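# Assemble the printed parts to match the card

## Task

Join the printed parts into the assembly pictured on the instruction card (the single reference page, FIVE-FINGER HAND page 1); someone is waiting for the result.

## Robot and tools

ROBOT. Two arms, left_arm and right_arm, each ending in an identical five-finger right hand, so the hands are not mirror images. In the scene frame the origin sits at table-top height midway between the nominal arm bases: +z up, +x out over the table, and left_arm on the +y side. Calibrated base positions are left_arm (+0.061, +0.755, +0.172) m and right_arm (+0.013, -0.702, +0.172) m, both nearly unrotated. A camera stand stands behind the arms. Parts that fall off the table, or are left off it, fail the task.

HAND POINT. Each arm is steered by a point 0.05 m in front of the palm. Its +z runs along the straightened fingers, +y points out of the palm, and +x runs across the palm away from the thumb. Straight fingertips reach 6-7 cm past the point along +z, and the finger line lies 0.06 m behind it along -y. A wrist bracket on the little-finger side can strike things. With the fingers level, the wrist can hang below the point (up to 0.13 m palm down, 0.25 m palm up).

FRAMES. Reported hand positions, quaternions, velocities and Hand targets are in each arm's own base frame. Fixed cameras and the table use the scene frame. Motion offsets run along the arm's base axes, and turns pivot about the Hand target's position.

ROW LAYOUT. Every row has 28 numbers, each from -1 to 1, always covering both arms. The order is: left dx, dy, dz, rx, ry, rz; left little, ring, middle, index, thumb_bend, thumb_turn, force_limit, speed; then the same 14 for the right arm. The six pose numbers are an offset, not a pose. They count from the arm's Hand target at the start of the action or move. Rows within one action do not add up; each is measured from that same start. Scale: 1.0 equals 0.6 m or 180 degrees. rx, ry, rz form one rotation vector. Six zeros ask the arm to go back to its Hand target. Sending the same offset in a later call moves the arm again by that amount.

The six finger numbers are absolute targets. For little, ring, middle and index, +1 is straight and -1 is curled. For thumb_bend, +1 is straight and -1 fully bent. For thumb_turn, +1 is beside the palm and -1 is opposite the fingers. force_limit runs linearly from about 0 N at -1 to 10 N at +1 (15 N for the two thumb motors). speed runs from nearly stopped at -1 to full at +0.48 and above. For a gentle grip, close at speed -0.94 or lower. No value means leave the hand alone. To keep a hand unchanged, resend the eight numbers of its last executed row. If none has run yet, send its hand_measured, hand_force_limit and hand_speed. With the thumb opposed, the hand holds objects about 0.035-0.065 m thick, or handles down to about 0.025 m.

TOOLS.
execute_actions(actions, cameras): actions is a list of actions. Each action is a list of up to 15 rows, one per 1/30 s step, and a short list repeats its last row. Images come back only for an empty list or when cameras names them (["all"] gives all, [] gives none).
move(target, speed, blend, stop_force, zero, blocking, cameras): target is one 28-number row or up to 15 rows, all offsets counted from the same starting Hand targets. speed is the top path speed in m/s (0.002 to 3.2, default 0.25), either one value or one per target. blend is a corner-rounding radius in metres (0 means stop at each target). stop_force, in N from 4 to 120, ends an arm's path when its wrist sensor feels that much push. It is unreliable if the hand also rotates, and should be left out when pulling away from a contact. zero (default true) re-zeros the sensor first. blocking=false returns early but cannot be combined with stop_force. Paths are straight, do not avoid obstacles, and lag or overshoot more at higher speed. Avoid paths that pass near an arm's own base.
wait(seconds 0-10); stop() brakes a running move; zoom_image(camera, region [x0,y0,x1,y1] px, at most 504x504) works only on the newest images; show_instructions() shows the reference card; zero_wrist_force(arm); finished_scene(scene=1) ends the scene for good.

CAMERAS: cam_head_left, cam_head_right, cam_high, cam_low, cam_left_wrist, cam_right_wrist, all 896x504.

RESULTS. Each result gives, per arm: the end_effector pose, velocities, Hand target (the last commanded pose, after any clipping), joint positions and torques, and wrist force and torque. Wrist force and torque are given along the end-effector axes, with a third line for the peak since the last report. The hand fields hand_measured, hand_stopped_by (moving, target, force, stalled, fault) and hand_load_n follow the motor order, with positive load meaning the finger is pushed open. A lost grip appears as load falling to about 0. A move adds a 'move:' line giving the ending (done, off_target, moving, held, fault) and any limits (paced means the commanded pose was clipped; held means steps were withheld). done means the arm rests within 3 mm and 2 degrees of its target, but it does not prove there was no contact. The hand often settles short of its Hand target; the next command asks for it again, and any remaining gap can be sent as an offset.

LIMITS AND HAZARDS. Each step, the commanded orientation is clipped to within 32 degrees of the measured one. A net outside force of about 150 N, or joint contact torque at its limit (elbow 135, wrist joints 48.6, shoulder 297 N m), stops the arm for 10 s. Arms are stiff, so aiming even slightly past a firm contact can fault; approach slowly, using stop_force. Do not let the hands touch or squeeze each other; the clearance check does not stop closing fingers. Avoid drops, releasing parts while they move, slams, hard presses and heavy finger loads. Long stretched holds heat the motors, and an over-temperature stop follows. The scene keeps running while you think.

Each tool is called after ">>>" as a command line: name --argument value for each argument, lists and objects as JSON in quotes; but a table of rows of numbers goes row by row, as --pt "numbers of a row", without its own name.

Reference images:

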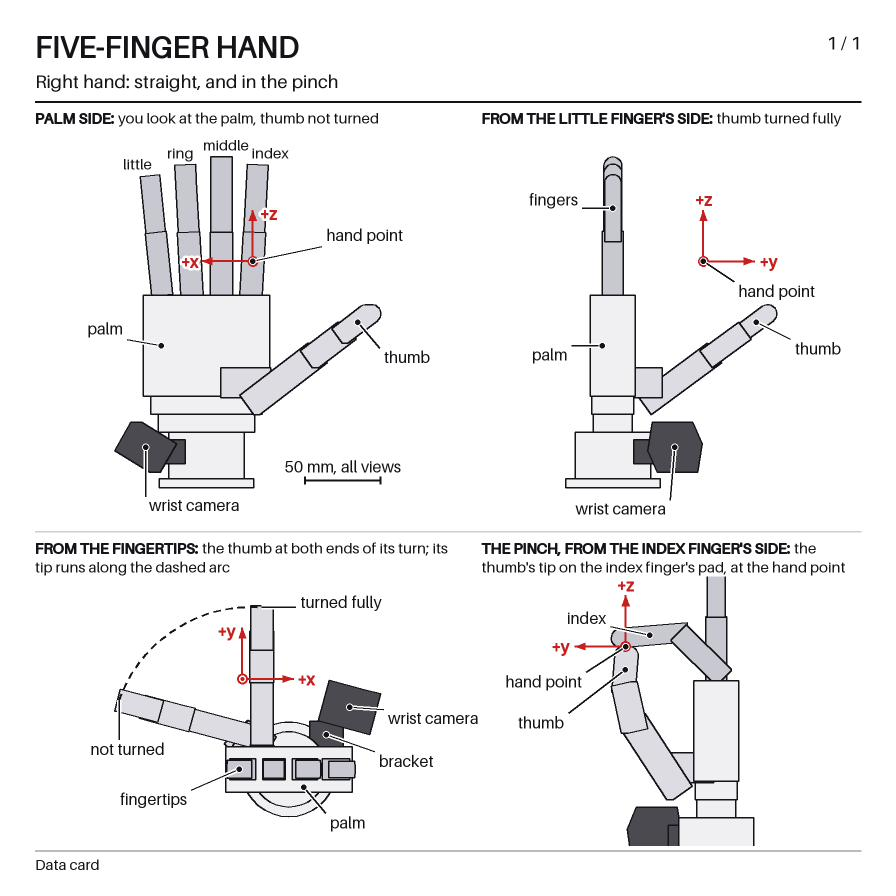

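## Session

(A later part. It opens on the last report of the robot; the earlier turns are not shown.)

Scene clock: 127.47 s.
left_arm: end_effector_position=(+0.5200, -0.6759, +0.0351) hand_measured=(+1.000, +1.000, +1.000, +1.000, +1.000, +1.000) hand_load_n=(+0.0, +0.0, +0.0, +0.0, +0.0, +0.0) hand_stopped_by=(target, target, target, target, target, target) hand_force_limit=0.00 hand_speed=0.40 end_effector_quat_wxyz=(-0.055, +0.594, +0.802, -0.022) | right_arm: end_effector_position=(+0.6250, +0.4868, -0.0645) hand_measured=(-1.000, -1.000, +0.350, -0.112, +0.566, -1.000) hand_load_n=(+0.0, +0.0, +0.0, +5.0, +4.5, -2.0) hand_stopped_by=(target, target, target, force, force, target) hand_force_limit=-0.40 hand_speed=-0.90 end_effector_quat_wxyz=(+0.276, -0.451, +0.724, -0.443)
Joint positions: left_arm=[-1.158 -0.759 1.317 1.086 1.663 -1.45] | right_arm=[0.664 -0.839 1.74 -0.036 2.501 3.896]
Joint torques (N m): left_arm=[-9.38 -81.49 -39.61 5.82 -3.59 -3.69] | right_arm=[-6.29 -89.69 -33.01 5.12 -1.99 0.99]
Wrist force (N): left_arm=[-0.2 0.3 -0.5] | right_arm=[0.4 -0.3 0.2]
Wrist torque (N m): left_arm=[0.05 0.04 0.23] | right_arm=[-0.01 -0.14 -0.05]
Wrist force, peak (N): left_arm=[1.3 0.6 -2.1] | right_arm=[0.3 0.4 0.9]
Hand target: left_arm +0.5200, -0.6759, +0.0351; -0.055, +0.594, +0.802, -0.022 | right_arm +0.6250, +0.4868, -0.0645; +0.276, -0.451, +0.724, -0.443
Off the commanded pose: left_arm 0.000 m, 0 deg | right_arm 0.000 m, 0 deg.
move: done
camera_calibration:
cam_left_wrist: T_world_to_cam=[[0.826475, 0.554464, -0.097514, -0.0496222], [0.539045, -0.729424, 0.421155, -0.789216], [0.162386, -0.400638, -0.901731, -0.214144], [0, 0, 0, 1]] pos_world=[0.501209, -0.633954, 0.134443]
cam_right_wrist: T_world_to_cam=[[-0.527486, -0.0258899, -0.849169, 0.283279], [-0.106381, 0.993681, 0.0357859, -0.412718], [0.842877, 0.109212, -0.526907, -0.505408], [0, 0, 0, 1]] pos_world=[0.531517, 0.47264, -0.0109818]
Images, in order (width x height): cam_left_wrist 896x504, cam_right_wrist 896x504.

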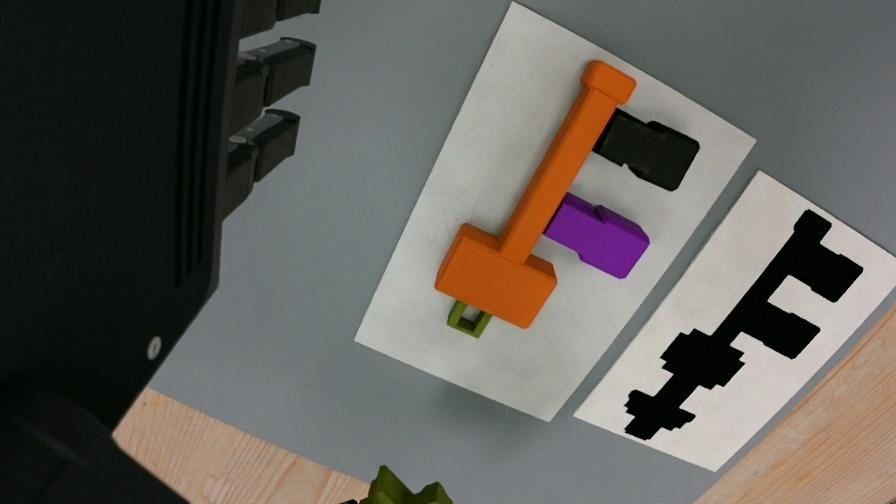

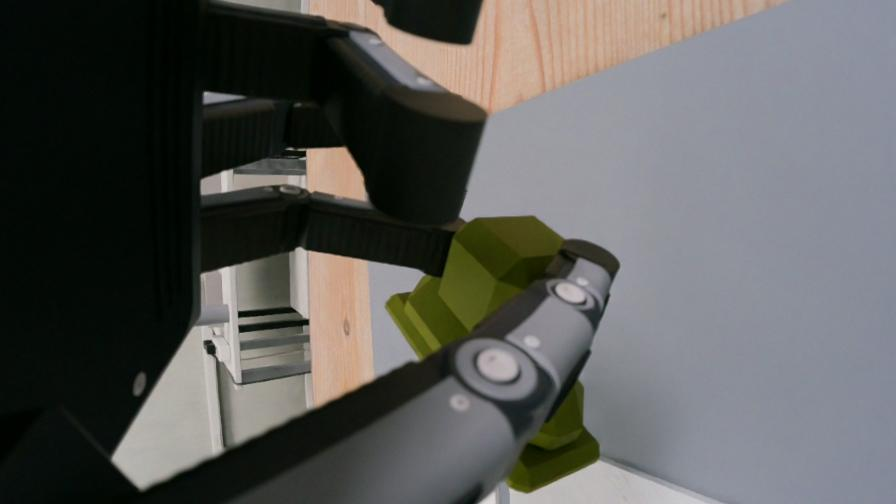

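>>> move --pt "0 0 0 0 0 0 1 1 1 1 1 1 0 0.4 -0.012 0.167 0.0 0 0 0.187 -1 -1 0.35 -0.4 0.1 -1 -0.4 -0.9" --pt "0 0 0 0 0 0 1 1 1 1 1 1 0 0.4 -0.012 0.167 -0.045 0 0 0.187 -1 -1 0.35 -0.4 0.1 -1 -0.4 -0.9" --speed 0.15 --blend '[0.01,0]' --cameras '["cam_left_wrist","cam_right_wrist","cam_head_left","cam_low","cam_high"]'

>>> zoom_image --camera "cam_left_wrist" --region '[340, 200, 580, 440]'

>>> zoom_image --camera "cam_head_left" --region '[500, 190, 600, 260]'

>>> zoom_image --camera "cam_low" --region '[430, 220, 530, 290]'

>>> zoom_image --camera "cam_high" --region '[360, 180, 460, 250]'

Scene clock: 129.40 s.
left_arm: end_effector_position=(+0.5200, -0.6759, +0.0351) hand_measured=(+1.000, +1.000, +1.000, +1.000, +1.000, +1.000) hand_load_n=(+0.0, +0.0, +0.0, +0.0, +0.0, +0.0) hand_stopped_by=(target, target, target, target, target, target) hand_force_limit=0.00 hand_speed=0.40 end_effector_quat_wxyz=(-0.055, +0.594, +0.802, -0.022) | right_arm: end_effector_position=(+0.6251, +0.4883, -0.0643) hand_measured=(-1.000, -1.000, +0.350, -0.112, +0.566, -1.000) hand_load_n=(+0.0, +0.0, +0.0, +5.0, +4.5, -2.0) hand_stopped_by=(target, target, target, force, force, target) hand_force_limit=-0.40 hand_speed=-0.90 end_effector_quat_wxyz=(+0.278, -0.454, +0.722, -0.442)
Joint positions: left_arm=[-1.158 -0.759 1.317 1.086 1.663 -1.45] | right_arm=[0.664 -0.841 1.742 -0.043 2.496 3.887]
Joint torques (N m): left_arm=[-8.25 -83.91 -40.13 6.13 -3.82 -3.66] | right_arm=[-8.7 -63.18 -35.63 5.42 3.67 2.08]
Wrist force (N): left_arm=[0.0 0.0 -0.4] | right_arm=[0.3 0.0 0.3]
Wrist torque (N m): left_arm=[0.01 0.00 0.24] | right_arm=[0.01 -0.12 -0.30]
Wrist force, peak (N): left_arm=[0.0 0.3 -0.5] | right_arm=[0.0 -0.3 0.7]
Hand target: left_arm +0.5200, -0.6759, +0.0351; -0.055, +0.594, +0.802, -0.022 | right_arm +0.6251, +0.4882, -0.0643; +0.278, -0.454, +0.722, -0.442 (not the last commanded pose)
Off the commanded pose: left_arm 0.000 m, 0 deg | right_arm 0.103 m, 33 deg.
move: held (right_arm; a check stopped the path); path passed 0 of 2 targets; limits=held
pose unreachable (right arm): on one or more control steps of this call, first in action 0 (counted from 0), this arm could not follow its commanded pose, so it was not sent that pose on those steps. It may still have moved: this result reports where it is.
cause: moving toward the commanded pose would bring a part of the arm too close to another arm (a part of this arm just beyond joint 4 (wrist 1) and a part of the left arm just beyond its joint 4 (wrist 1), along the way the arms are being sent, or toward where that arm still pushes).
camera_calibration:
cam_left_wrist: T_world_to_cam=[[0.826458, 0.554493, -0.0974877, -0.0495433], [0.5391, -0.72951, 0.420935, -0.789341], [0.162287, -0.400441, -0.901837, -0.213995], [0, 0, 0, 1]] pos_world=[0.501208, -0.634053, 0.134442]
cam_right_wrist: T_world_to_cam=[[-0.527135, -0.0295951, -0.849266, 0.285137], [-0.113857, 0.992842, 0.036072, -0.409159], [0.842119, 0.11571, -0.526732, -0.508222], [0, 0, 0, 1]] pos_world=[0.531704, 0.473476, -0.0107805]
Images, in order (width x height): cam_head_left 896x504, cam_high 896x504, cam_low 896x504, cam_left_wrist 896x504, cam_right_wrist 896x504.

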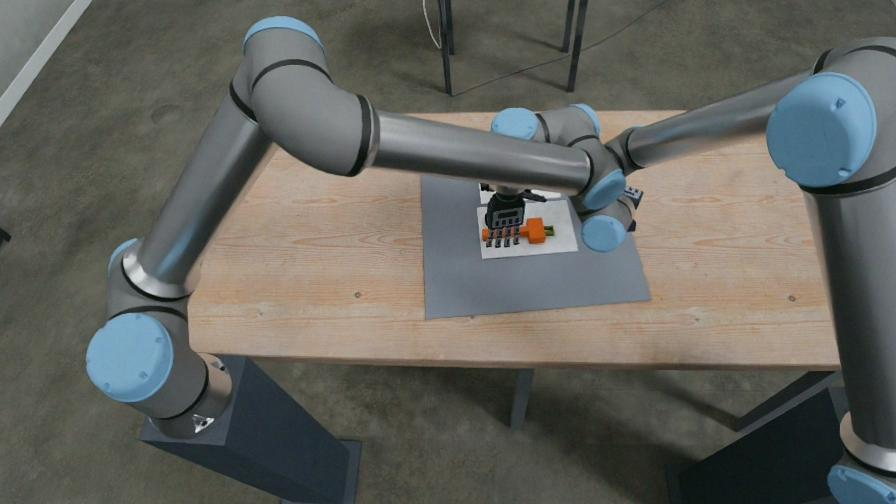

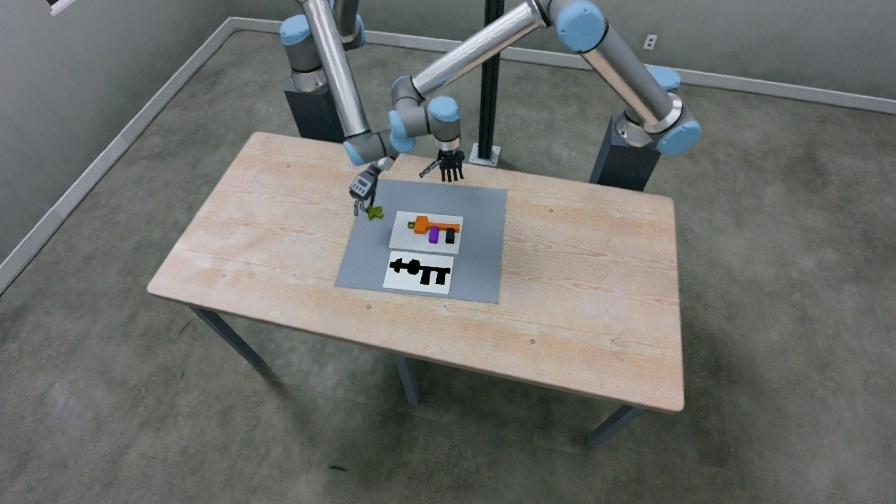

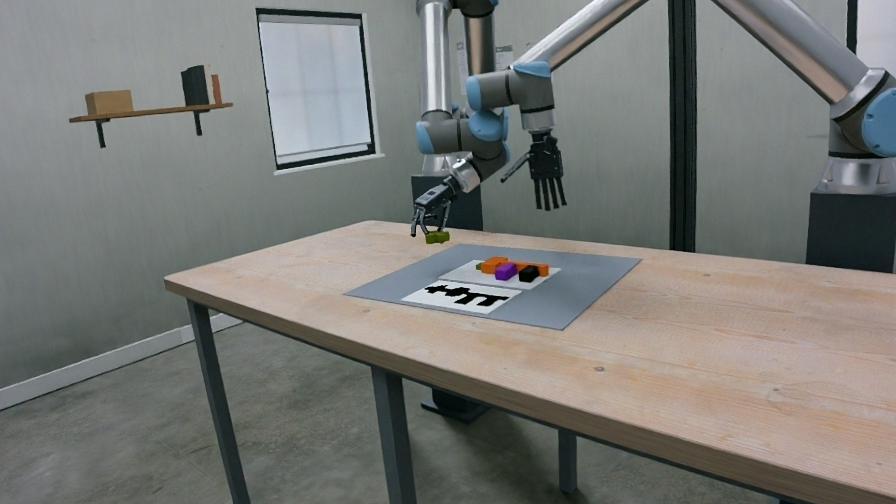

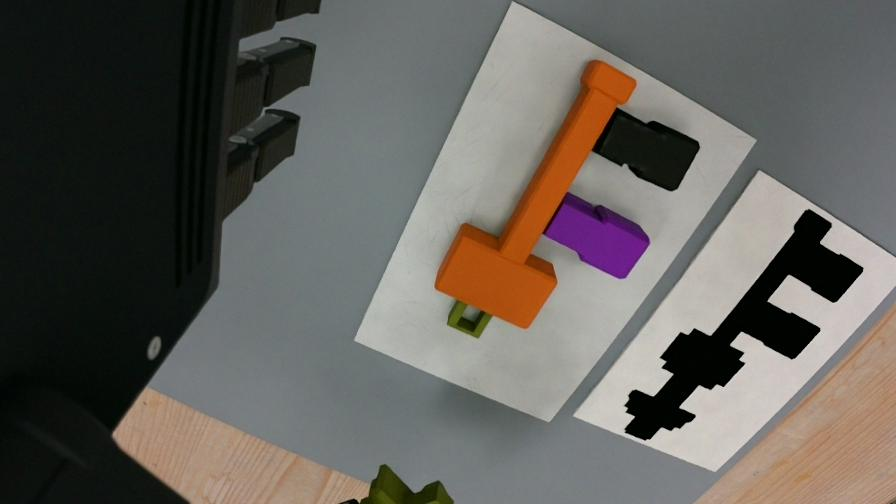

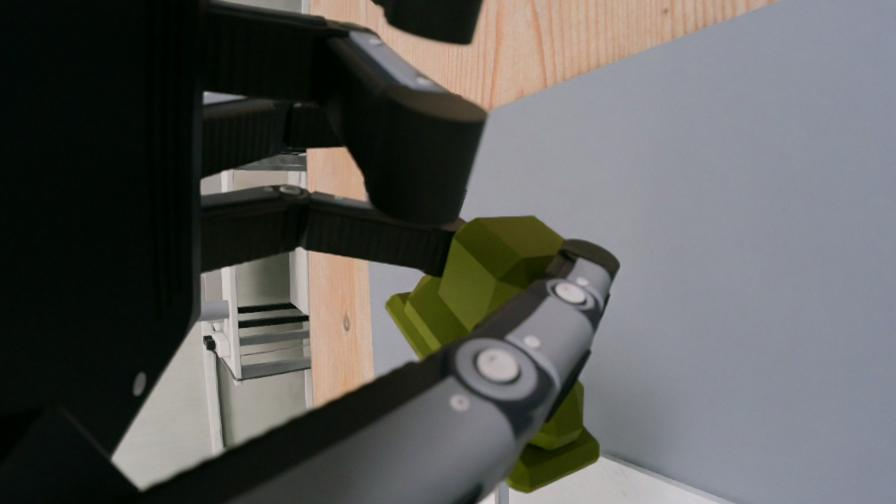

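Scaled by 2.100.

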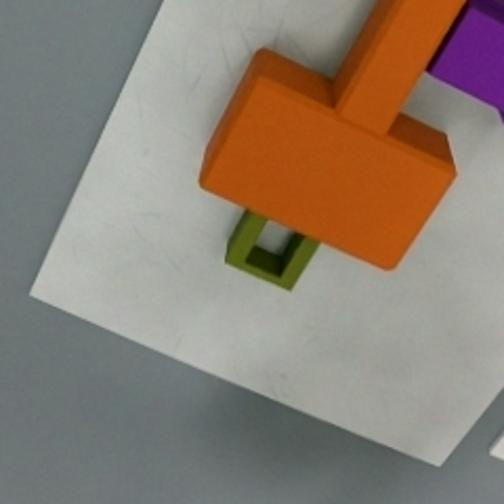

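Scaled by 5.040.

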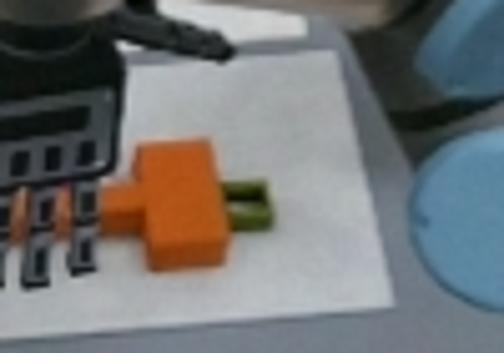

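Scaled by 5.040.

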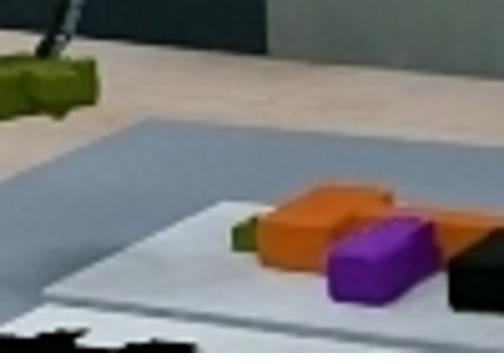

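Scaled by 5.040.

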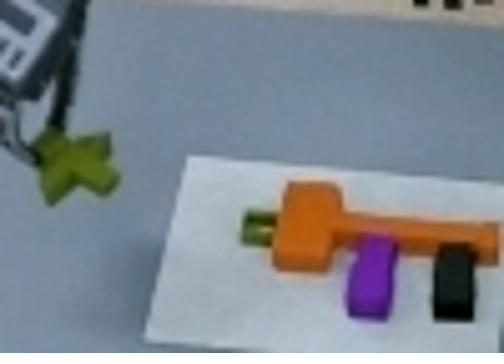

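>>> move --target '[0.0,0.5,0.03,0,0,0,1,1,1,1,1,1,0,0.4,0,0,0,0,0,0,-1,-1,0.35,-0.4,0.1,-1,-0.4,-0.9]'

>>> move --pt "0 0 0 0 0 0 1 1 1 1 1 1 0 0.4 -0.012 0.165 0.0 0 0 0.184 -1 -1 0.35 -0.4 0.1 -1 -0.4 -0.9" --pt "0 0 0 0 0 0 1 1 1 1 1 1 0 0.4 -0.012 0.165 -0.045 0 0 0.184 -1 -1 0.35 -0.4 0.1 -1 -0.4 -0.9" --speed 0.15 --blend '[0.01,0]' --cameras '["cam_left_wrist","cam_right_wrist","cam_head_left","cam_head_right","cam_low","cam_high"]'

>>> zoom_image --camera "cam_head_left" --region '[510, 195, 590, 255]'

>>> zoom_image --camera "cam_head_right" --region '[510, 195, 590, 255]'

>>> zoom_image --camera "cam_low" --region '[430, 220, 530, 290]'

>>> zoom_image --camera "cam_high" --region '[360, 190, 440, 250]'

Scene clock: 132.73 s.
left_arm: end_effector_position=(+0.5200, -0.3762, +0.0531) hand_measured=(+1.000, +1.000, +1.000, +1.000, +1.000, +1.000) hand_load_n=(+0.0, +0.0, +0.0, -0.5, +0.0, +0.0) hand_stopped_by=(target, target, target, target, target, target) hand_force_limit=0.00 hand_speed=0.40 end_effector_quat_wxyz=(-0.055, +0.594, +0.802, -0.022) | right_arm: end_effector_position=(+0.6251, +0.4882, -0.0643) hand_measured=(-1.000, -1.000, +0.350, -0.112, +0.566, -1.000) hand_load_n=(+0.0, +0.0, +0.0, +5.0, +4.5, -2.0) hand_stopped_by=(target, target, target, force, force, target) hand_force_limit=-0.40 hand_speed=-0.90 end_effector_quat_wxyz=(+0.278, -0.454, +0.722, -0.442)
Joint positions: left_arm=[-0.945 -1.064 1.841 0.885 1.645 -1.236] | right_arm=[0.664 -0.841 1.742 -0.043 2.496 3.887]
Joint torques (N m): left_arm=[7.07 -81.44 -15.33 1.77 -3.96 4.02] | right_arm=[-7.25 -66.07 -36.32 5.02 3.16 2.1]
Wrist force (N): left_arm=[0.1 0.2 -0.1] | right_arm=[0.0 0.0 0.3]
Wrist torque (N m): left_arm=[0.03 -0.07 -0.03] | right_arm=[0.02 -0.09 -0.31]
Wrist force, peak (N): left_arm=[1.7 0.5 -0.7] | right_arm=[0.1 0.2 0.7]
Hand target: left_arm +0.5200, -0.3759, +0.0531; -0.055, +0.594, +0.802, -0.022 | right_arm +0.6251, +0.4882, -0.0643; +0.278, -0.454, +0.722, -0.442
Off the commanded pose: left_arm 0.000 m, 0 deg | right_arm 0.000 m, 0 deg.
move: done

Scene clock: 135.37 s.
left_arm: end_effector_position=(+0.5200, -0.3759, +0.0531) hand_measured=(+1.000, +1.000, +1.000, +1.000, +1.000, +1.000) hand_load_n=(+0.0, +0.0, +0.0, +0.0, +0.0, +0.0) hand_stopped_by=(target, target, target, target, target, target) hand_force_limit=0.00 hand_speed=0.40 end_effector_quat_wxyz=(-0.055, +0.594, +0.802, -0.022) | right_arm: end_effector_position=(+0.6178, +0.5872, -0.0912) hand_measured=(-1.000, -1.000, +0.350, -0.112, +0.566, -1.000) hand_load_n=(+0.0, +0.0, +0.0, +5.0, +4.5, -2.0) hand_stopped_by=(target, target, target, force, force, target) hand_force_limit=-0.40 hand_speed=-0.90 end_effector_quat_wxyz=(-0.392, +0.641, -0.563, +0.345)
Joint positions: left_arm=[-0.944 -1.064 1.842 0.884 1.645 -1.236] | right_arm=[0.646 -0.892 1.859 -0.435 2.026 3.394]
Joint torques (N m): left_arm=[8.4 -81.25 -17.11 1.78 -3.87 4.02] | right_arm=[-11.32 -62.48 -25.1 -2.06 -2.98 -1.91]
Wrist force (N): left_arm=[-0.1 -0.2 -0.4] | right_arm=[0.6 0.0 0.6]
Wrist torque (N m): left_arm=[-0.01 -0.03 -0.05] | right_arm=[0.00 -0.18 -0.03]
Wrist force, peak (N): left_arm=[-0.2 -0.7 -0.7] | right_arm=[0.4 0.7 0.9]
Hand target: left_arm +0.5200, -0.3759, +0.0531; -0.055, +0.594, +0.802, -0.022 | right_arm +0.6179, +0.5872, -0.0913; -0.392, +0.641, -0.563, +0.345
Off the commanded pose: left_arm 0.000 m, 0 deg | right_arm 0.000 m, 0 deg.
move: done
camera_calibration:
cam_left_wrist: T_world_to_cam=[[0.826458, 0.554493, -0.0974877, -0.214136], [0.5391, -0.72951, 0.420935, -0.578065], [0.162287, -0.400441, -0.901837, -0.07763], [0, 0, 0, 1]] pos_world=[0.501208, -0.334053, 0.152442]
cam_right_wrist: T_world_to_cam=[[-0.425486, -0.312718, -0.849217, 0.36484], [-0.637568, 0.76955, 0.0360616, -0.0524508], [0.642237, 0.556777, -0.526811, -0.663237], [0, 0, 0, 1]] pos_world=[0.547749, 0.523731, -0.037681]

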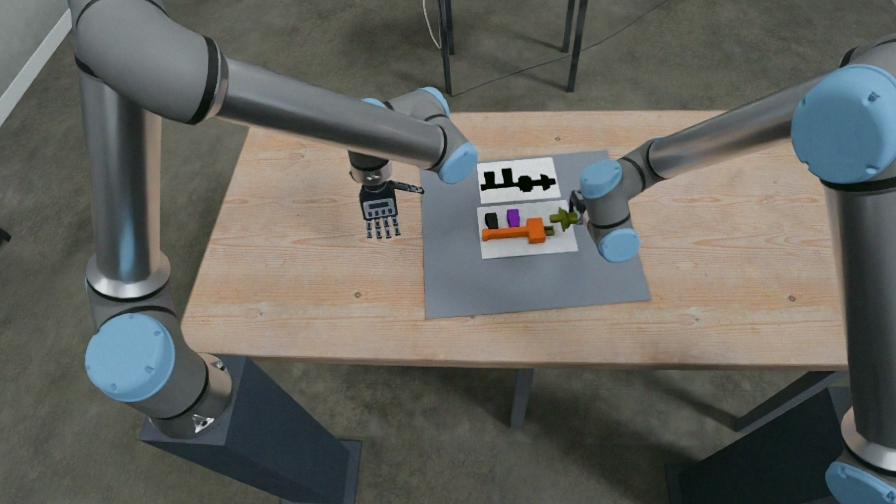

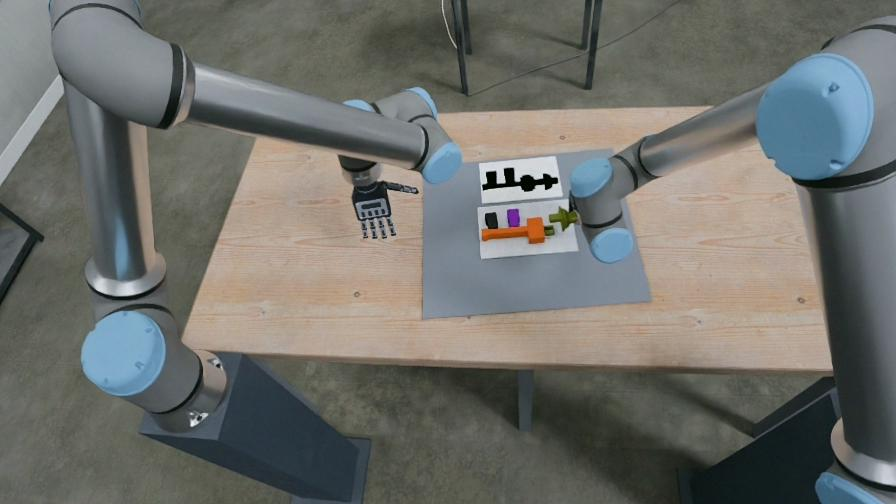

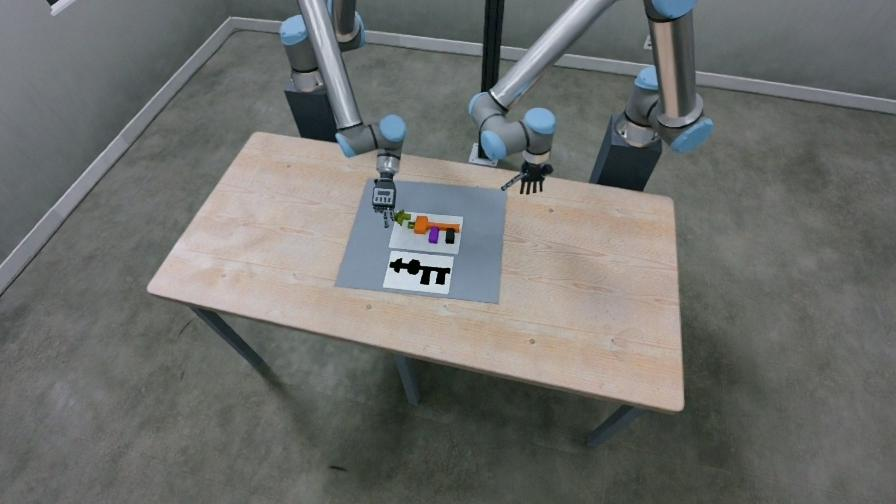

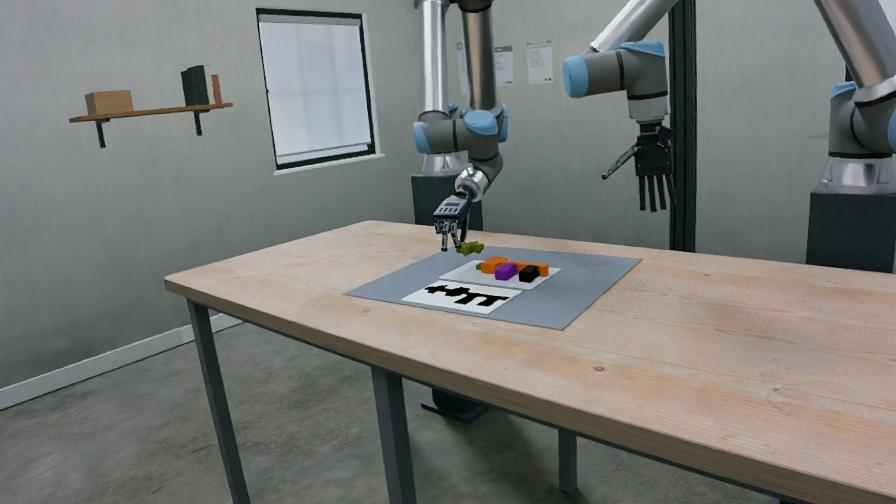

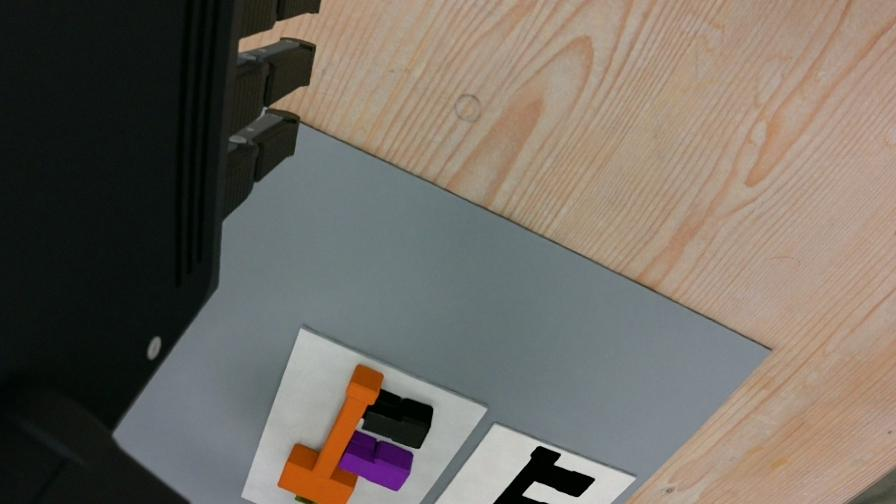

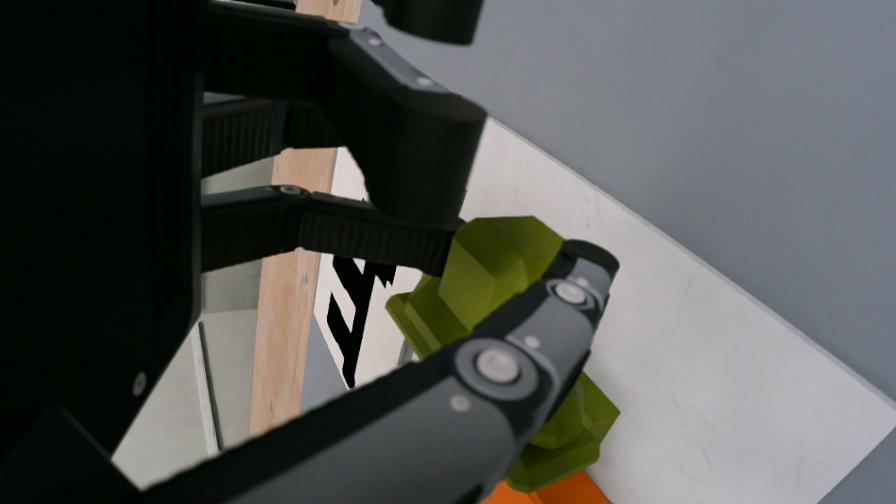

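Scaled by 6.300.

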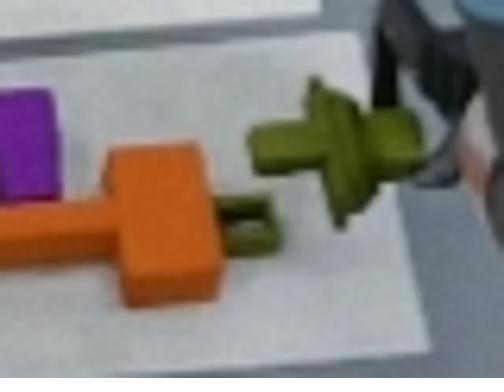

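Scaled by 6.300.

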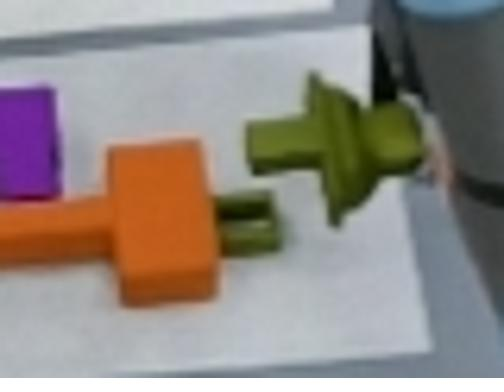

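Scaled by 5.040.

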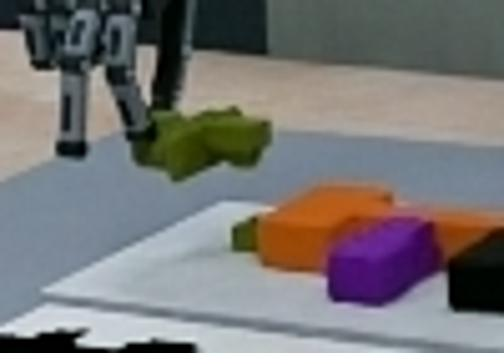

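Scaled by 6.300.

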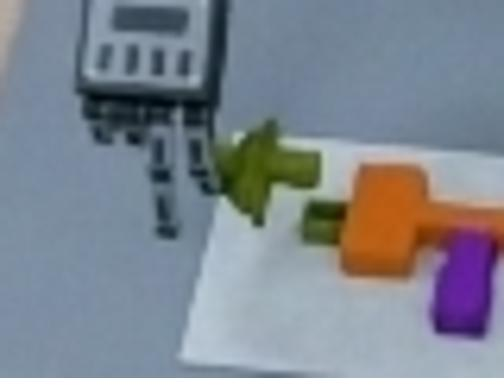

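>>> move --pt "0 0 0 0 0 0 1 1 1 1 1 1 0 0.4 -0.008 0.0217 0 0 0 0 -1 -1 0.35 -0.4 0.1 -1 -0.4 -0.9" --pt "0 0 0 0 0 0 1 1 1 1 1 1 0 0.4 -0.008 0.0217 -0.043 0 0 0 -1 -1 0.35 -0.4 0.1 -1 -0.4 -0.9" --speed 0.08 --stop_force 5 --cameras '["cam_head_left","cam_head_right","cam_low","cam_high"]'

>>> zoom_image --camera "cam_head_left" --region '[520, 200, 580, 250]'

>>> zoom_image --camera "cam_head_right" --region '[520, 200, 580, 250]'

>>> zoom_image --camera "cam_low" --region '[430, 230, 510, 290]'

>>> zoom_image --camera "cam_high" --region '[380, 200, 440, 250]'

Scene clock: 144.00 s.
left_arm: end_effector_position=(+0.5200, -0.3759, +0.0531) hand_measured=(+1.000, +1.000, +1.000, +1.000, +1.000, +1.000) hand_load_n=(+0.0, +0.0, +0.0, +0.0, +0.5, +0.0) hand_stopped_by=(target, target, target, target, target, target) hand_force_limit=0.00 hand_speed=0.40 end_effector_quat_wxyz=(-0.055, +0.594, +0.802, -0.022) | right_arm: end_effector_position=(+0.6131, +0.6002, -0.1171) hand_measured=(-1.000, -1.000, +0.350, -0.112, +0.566, -1.000) hand_load_n=(+0.5, +0.0, +0.0, +5.0, +4.5, -2.0) hand_stopped_by=(target, target, target, force, force, target) hand_force_limit=-0.40 hand_speed=-0.90 end_effector_quat_wxyz=(-0.392, +0.641, -0.563, +0.345)
Joint positions: left_arm=[-0.944 -1.064 1.842 0.884 1.645 -1.236] | right_arm=[0.666 -0.847 1.841 -0.457 2.044 3.406]
Joint torques (N m): left_arm=[7.72 -81.62 -15.49 1.69 -3.66 3.93] | right_arm=[10.54 -66.49 -34.4 -2.1 2.66 1.67]
Wrist force (N): left_arm=[-0.2 -0.4 -0.4] | right_arm=[0.6 -0.4 0.5]
Wrist torque (N m): left_arm=[-0.03 -0.01 -0.06] | right_arm=[-0.06 -0.18 -0.27]
Wrist force, peak (N): left_arm=[-0.3 -0.4 -1.0] | right_arm=[1.2 -0.3 0.6]
Hand target: left_arm +0.5200, -0.3759, +0.0531; -0.055, +0.594, +0.802, -0.022 | right_arm +0.6131, +0.6002, -0.1171; -0.392, +0.641, -0.563, +0.345
Off the commanded pose: left_arm 0.000 m, 0 deg | right_arm 0.000 m, 0 deg.
move: done
Images, in order (width x height): cam_head_left 896x504, cam_head_right 896x504, cam_high 896x504, cam_low 896x504.

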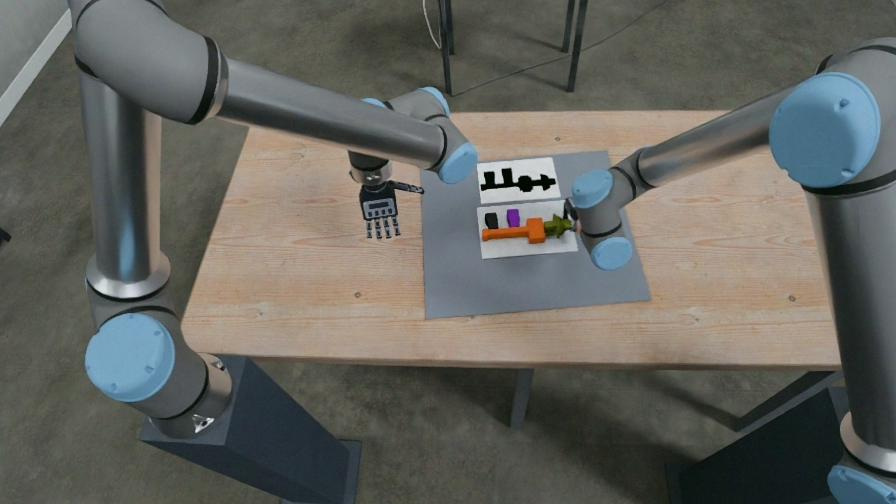

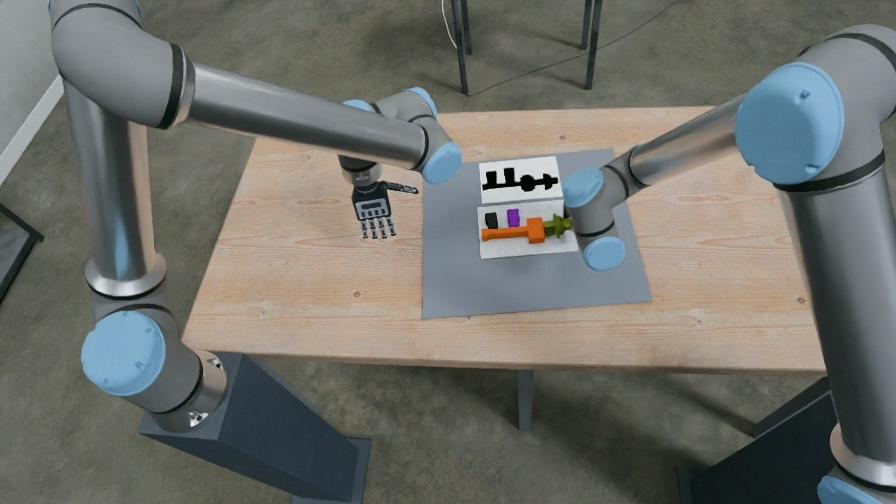

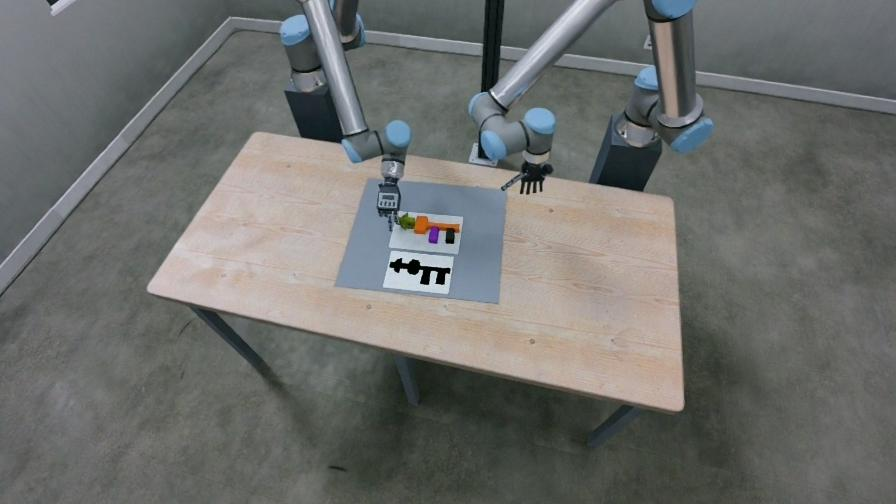

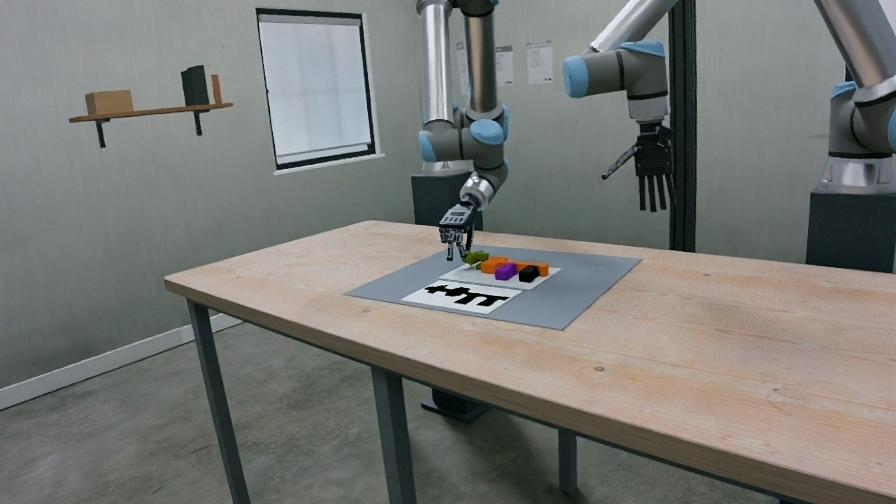

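Scaled by 8.400.

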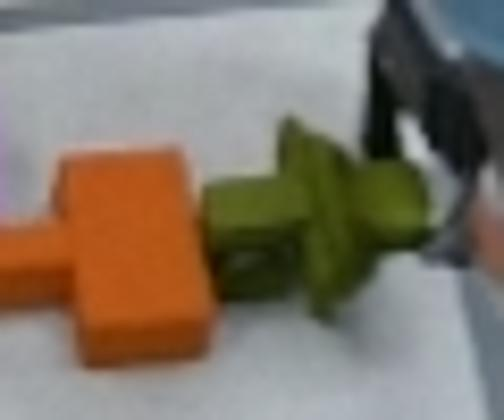

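Scaled by 8.400.

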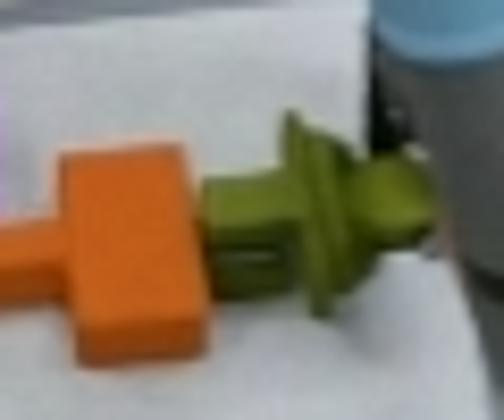

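Scaled by 6.300.

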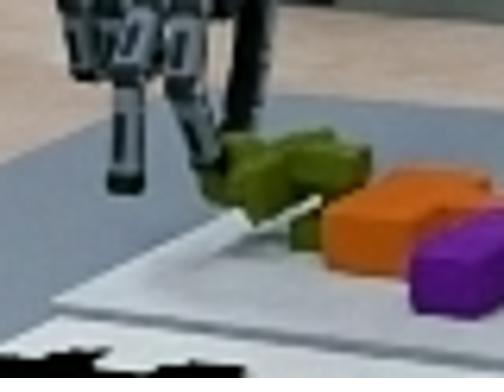

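Scaled by 8.400.

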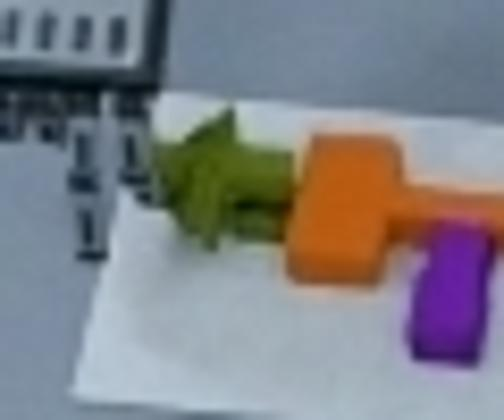

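>>> move --target '[0,0,0,0,0,0,1,1,1,1,1,1,0,0.4,0.0,0.0,-0.034,0,0,0,-1,-1,0.35,-0.4,0.1,-1,-0.4,-0.9]' --speed 0.025 --stop_force 4 --cameras '["cam_head_left","cam_head_right","cam_low","cam_high","cam_right_wrist"]'

>>> zoom_image --camera "cam_head_left" --region '[520, 200, 580, 250]'

>>> zoom_image --camera "cam_low" --region '[430, 230, 510, 290]'

>>> zoom_image --camera "cam_high" --region '[380, 200, 440, 250]'

Scene clock: 148.43 s.
left_arm: end_effector_position=(+0.5200, -0.3759, +0.0531) hand_measured=(+1.000, +1.000, +1.000, +1.000, +1.000, +1.000) hand_load_n=(+0.0, +0.0, +0.0, +0.0, +0.0, +0.0) hand_stopped_by=(target, target, target, target, target, target) hand_force_limit=0.00 hand_speed=0.40 end_effector_quat_wxyz=(-0.055, +0.594, +0.802, -0.022) | right_arm: end_effector_position=(+0.6131, +0.6002, -0.1325) hand_measured=(-1.000, -1.000, +0.350, -0.112, +0.566, -1.000) hand_load_n=(+0.0, +0.0, +0.0, +5.0, +4.5, -2.0) hand_stopped_by=(target, target, target, force, force, target) hand_force_limit=-0.40 hand_speed=-0.90 end_effector_quat_wxyz=(-0.392, +0.641, -0.563, +0.345)
Joint positions: left_arm=[-0.944 -1.064 1.842 0.884 1.645 -1.236] | right_arm=[0.666 -0.825 1.839 -0.477 2.044 3.406]
Joint torques (N m): left_arm=[6.73 -80.8 -16.57 1.91 -3.62 4.18] | right_arm=[5.75 -84.38 -10.13 2.84 1.06 -0.28]
Wrist force (N): left_arm=[-0.2 -0.3 -0.6] | right_arm=[0.5 -0.2 0.6]
Wrist torque (N m): left_arm=[-0.01 0.00 -0.06] | right_arm=[-0.04 -0.16 -0.28]
Wrist force, peak (N): left_arm=[0.2 -0.4 -0.9] | right_arm=[1.4 -4.2 -2.3]
Hand target: left_arm +0.5200, -0.3759, +0.0531; -0.055, +0.594, +0.802, -0.022 | right_arm +0.6131, +0.6002, -0.1325; -0.392, +0.641, -0.563, +0.345 (not the last commanded pose)
Off the commanded pose: left_arm 0.000 m, 0 deg | right_arm 0.005 m, 0 deg.
move: contact (right_arm)
camera_calibration:
cam_right_wrist: T_world_to_cam=[[-0.425486, -0.312718, -0.849217, 0.331821], [-0.637568, 0.76955, 0.0360616, -0.0641028], [0.642237, 0.556777, -0.526811, -0.689205], [0, 0, 0, 1]] pos_world=[0.542949, 0.536831, -0.078981]
Images, in order (width x height): cam_head_left 896x504, cam_head_right 896x504, cam_high 896x504, cam_low 896x504, cam_right_wrist 896x504.

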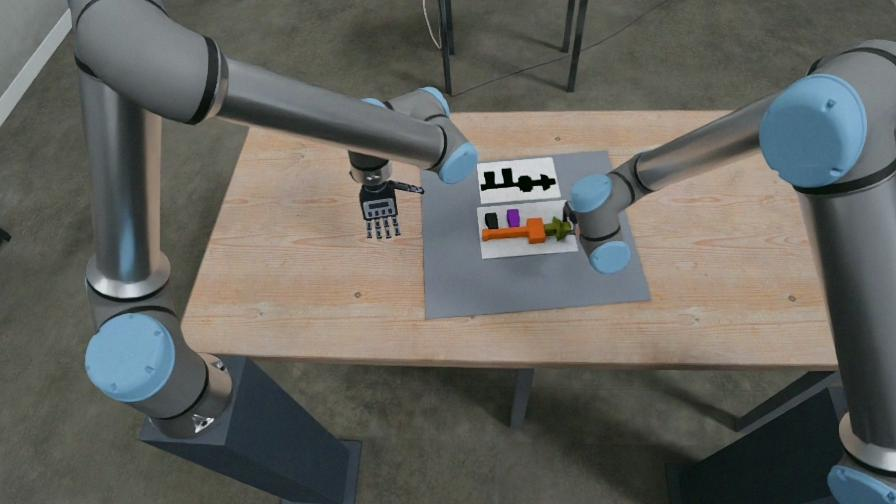

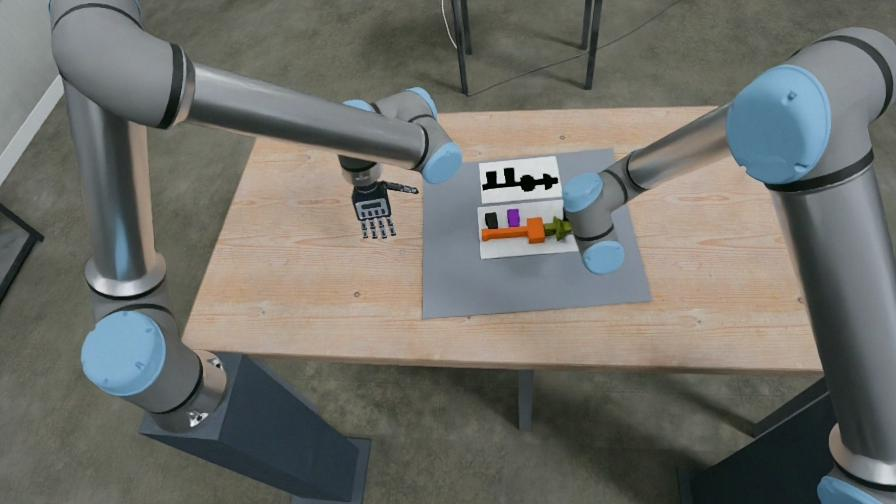

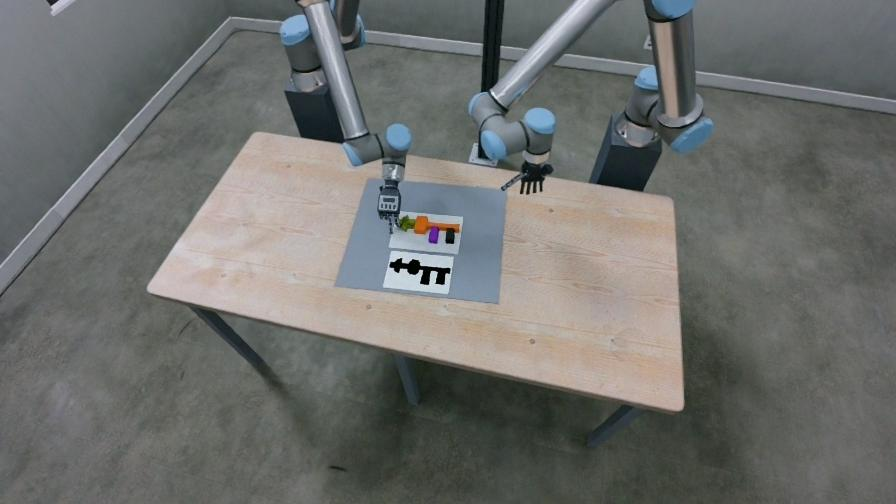

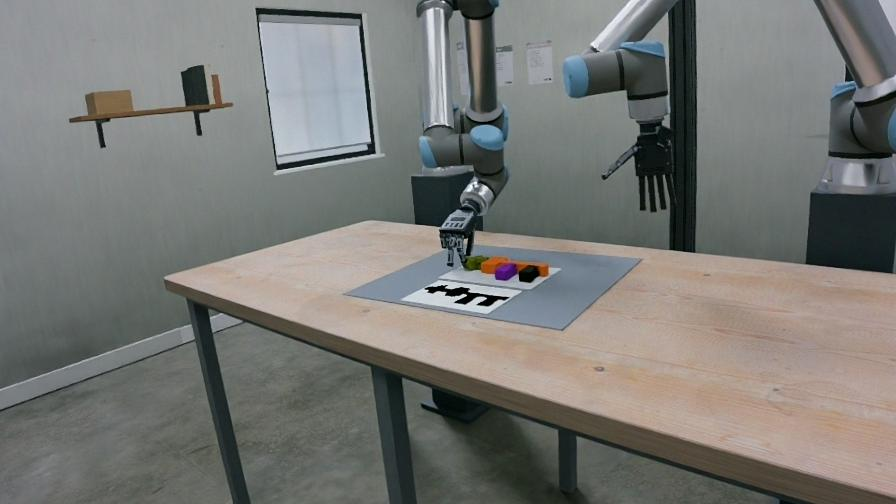

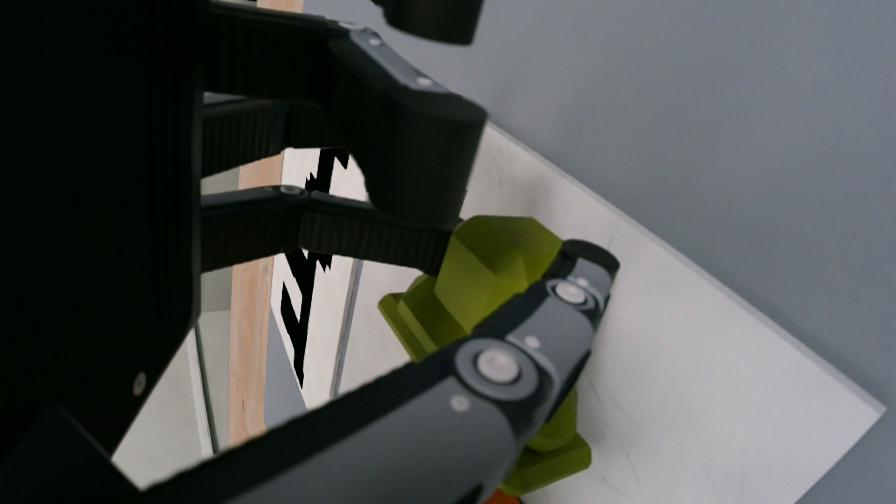

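Scaled by 8.400.

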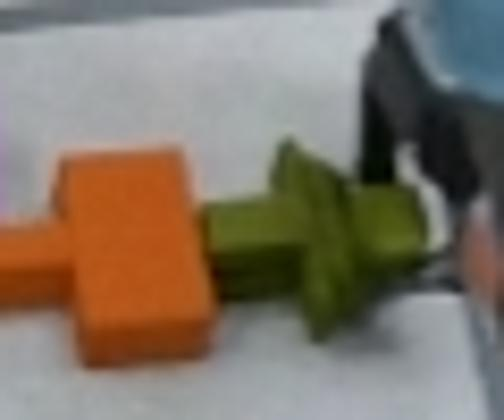

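Scaled by 6.300.

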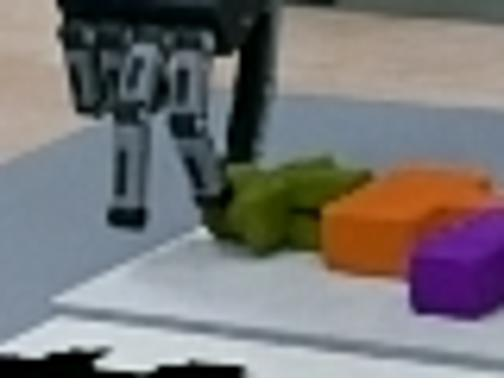

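Scaled by 8.400.

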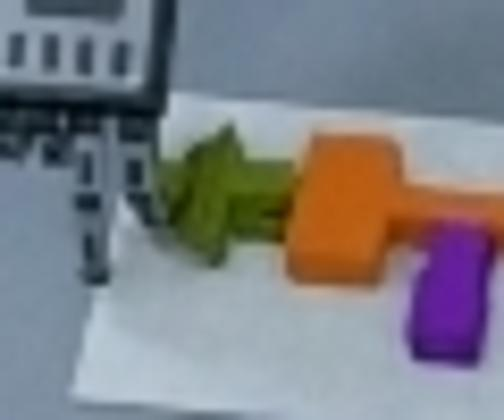

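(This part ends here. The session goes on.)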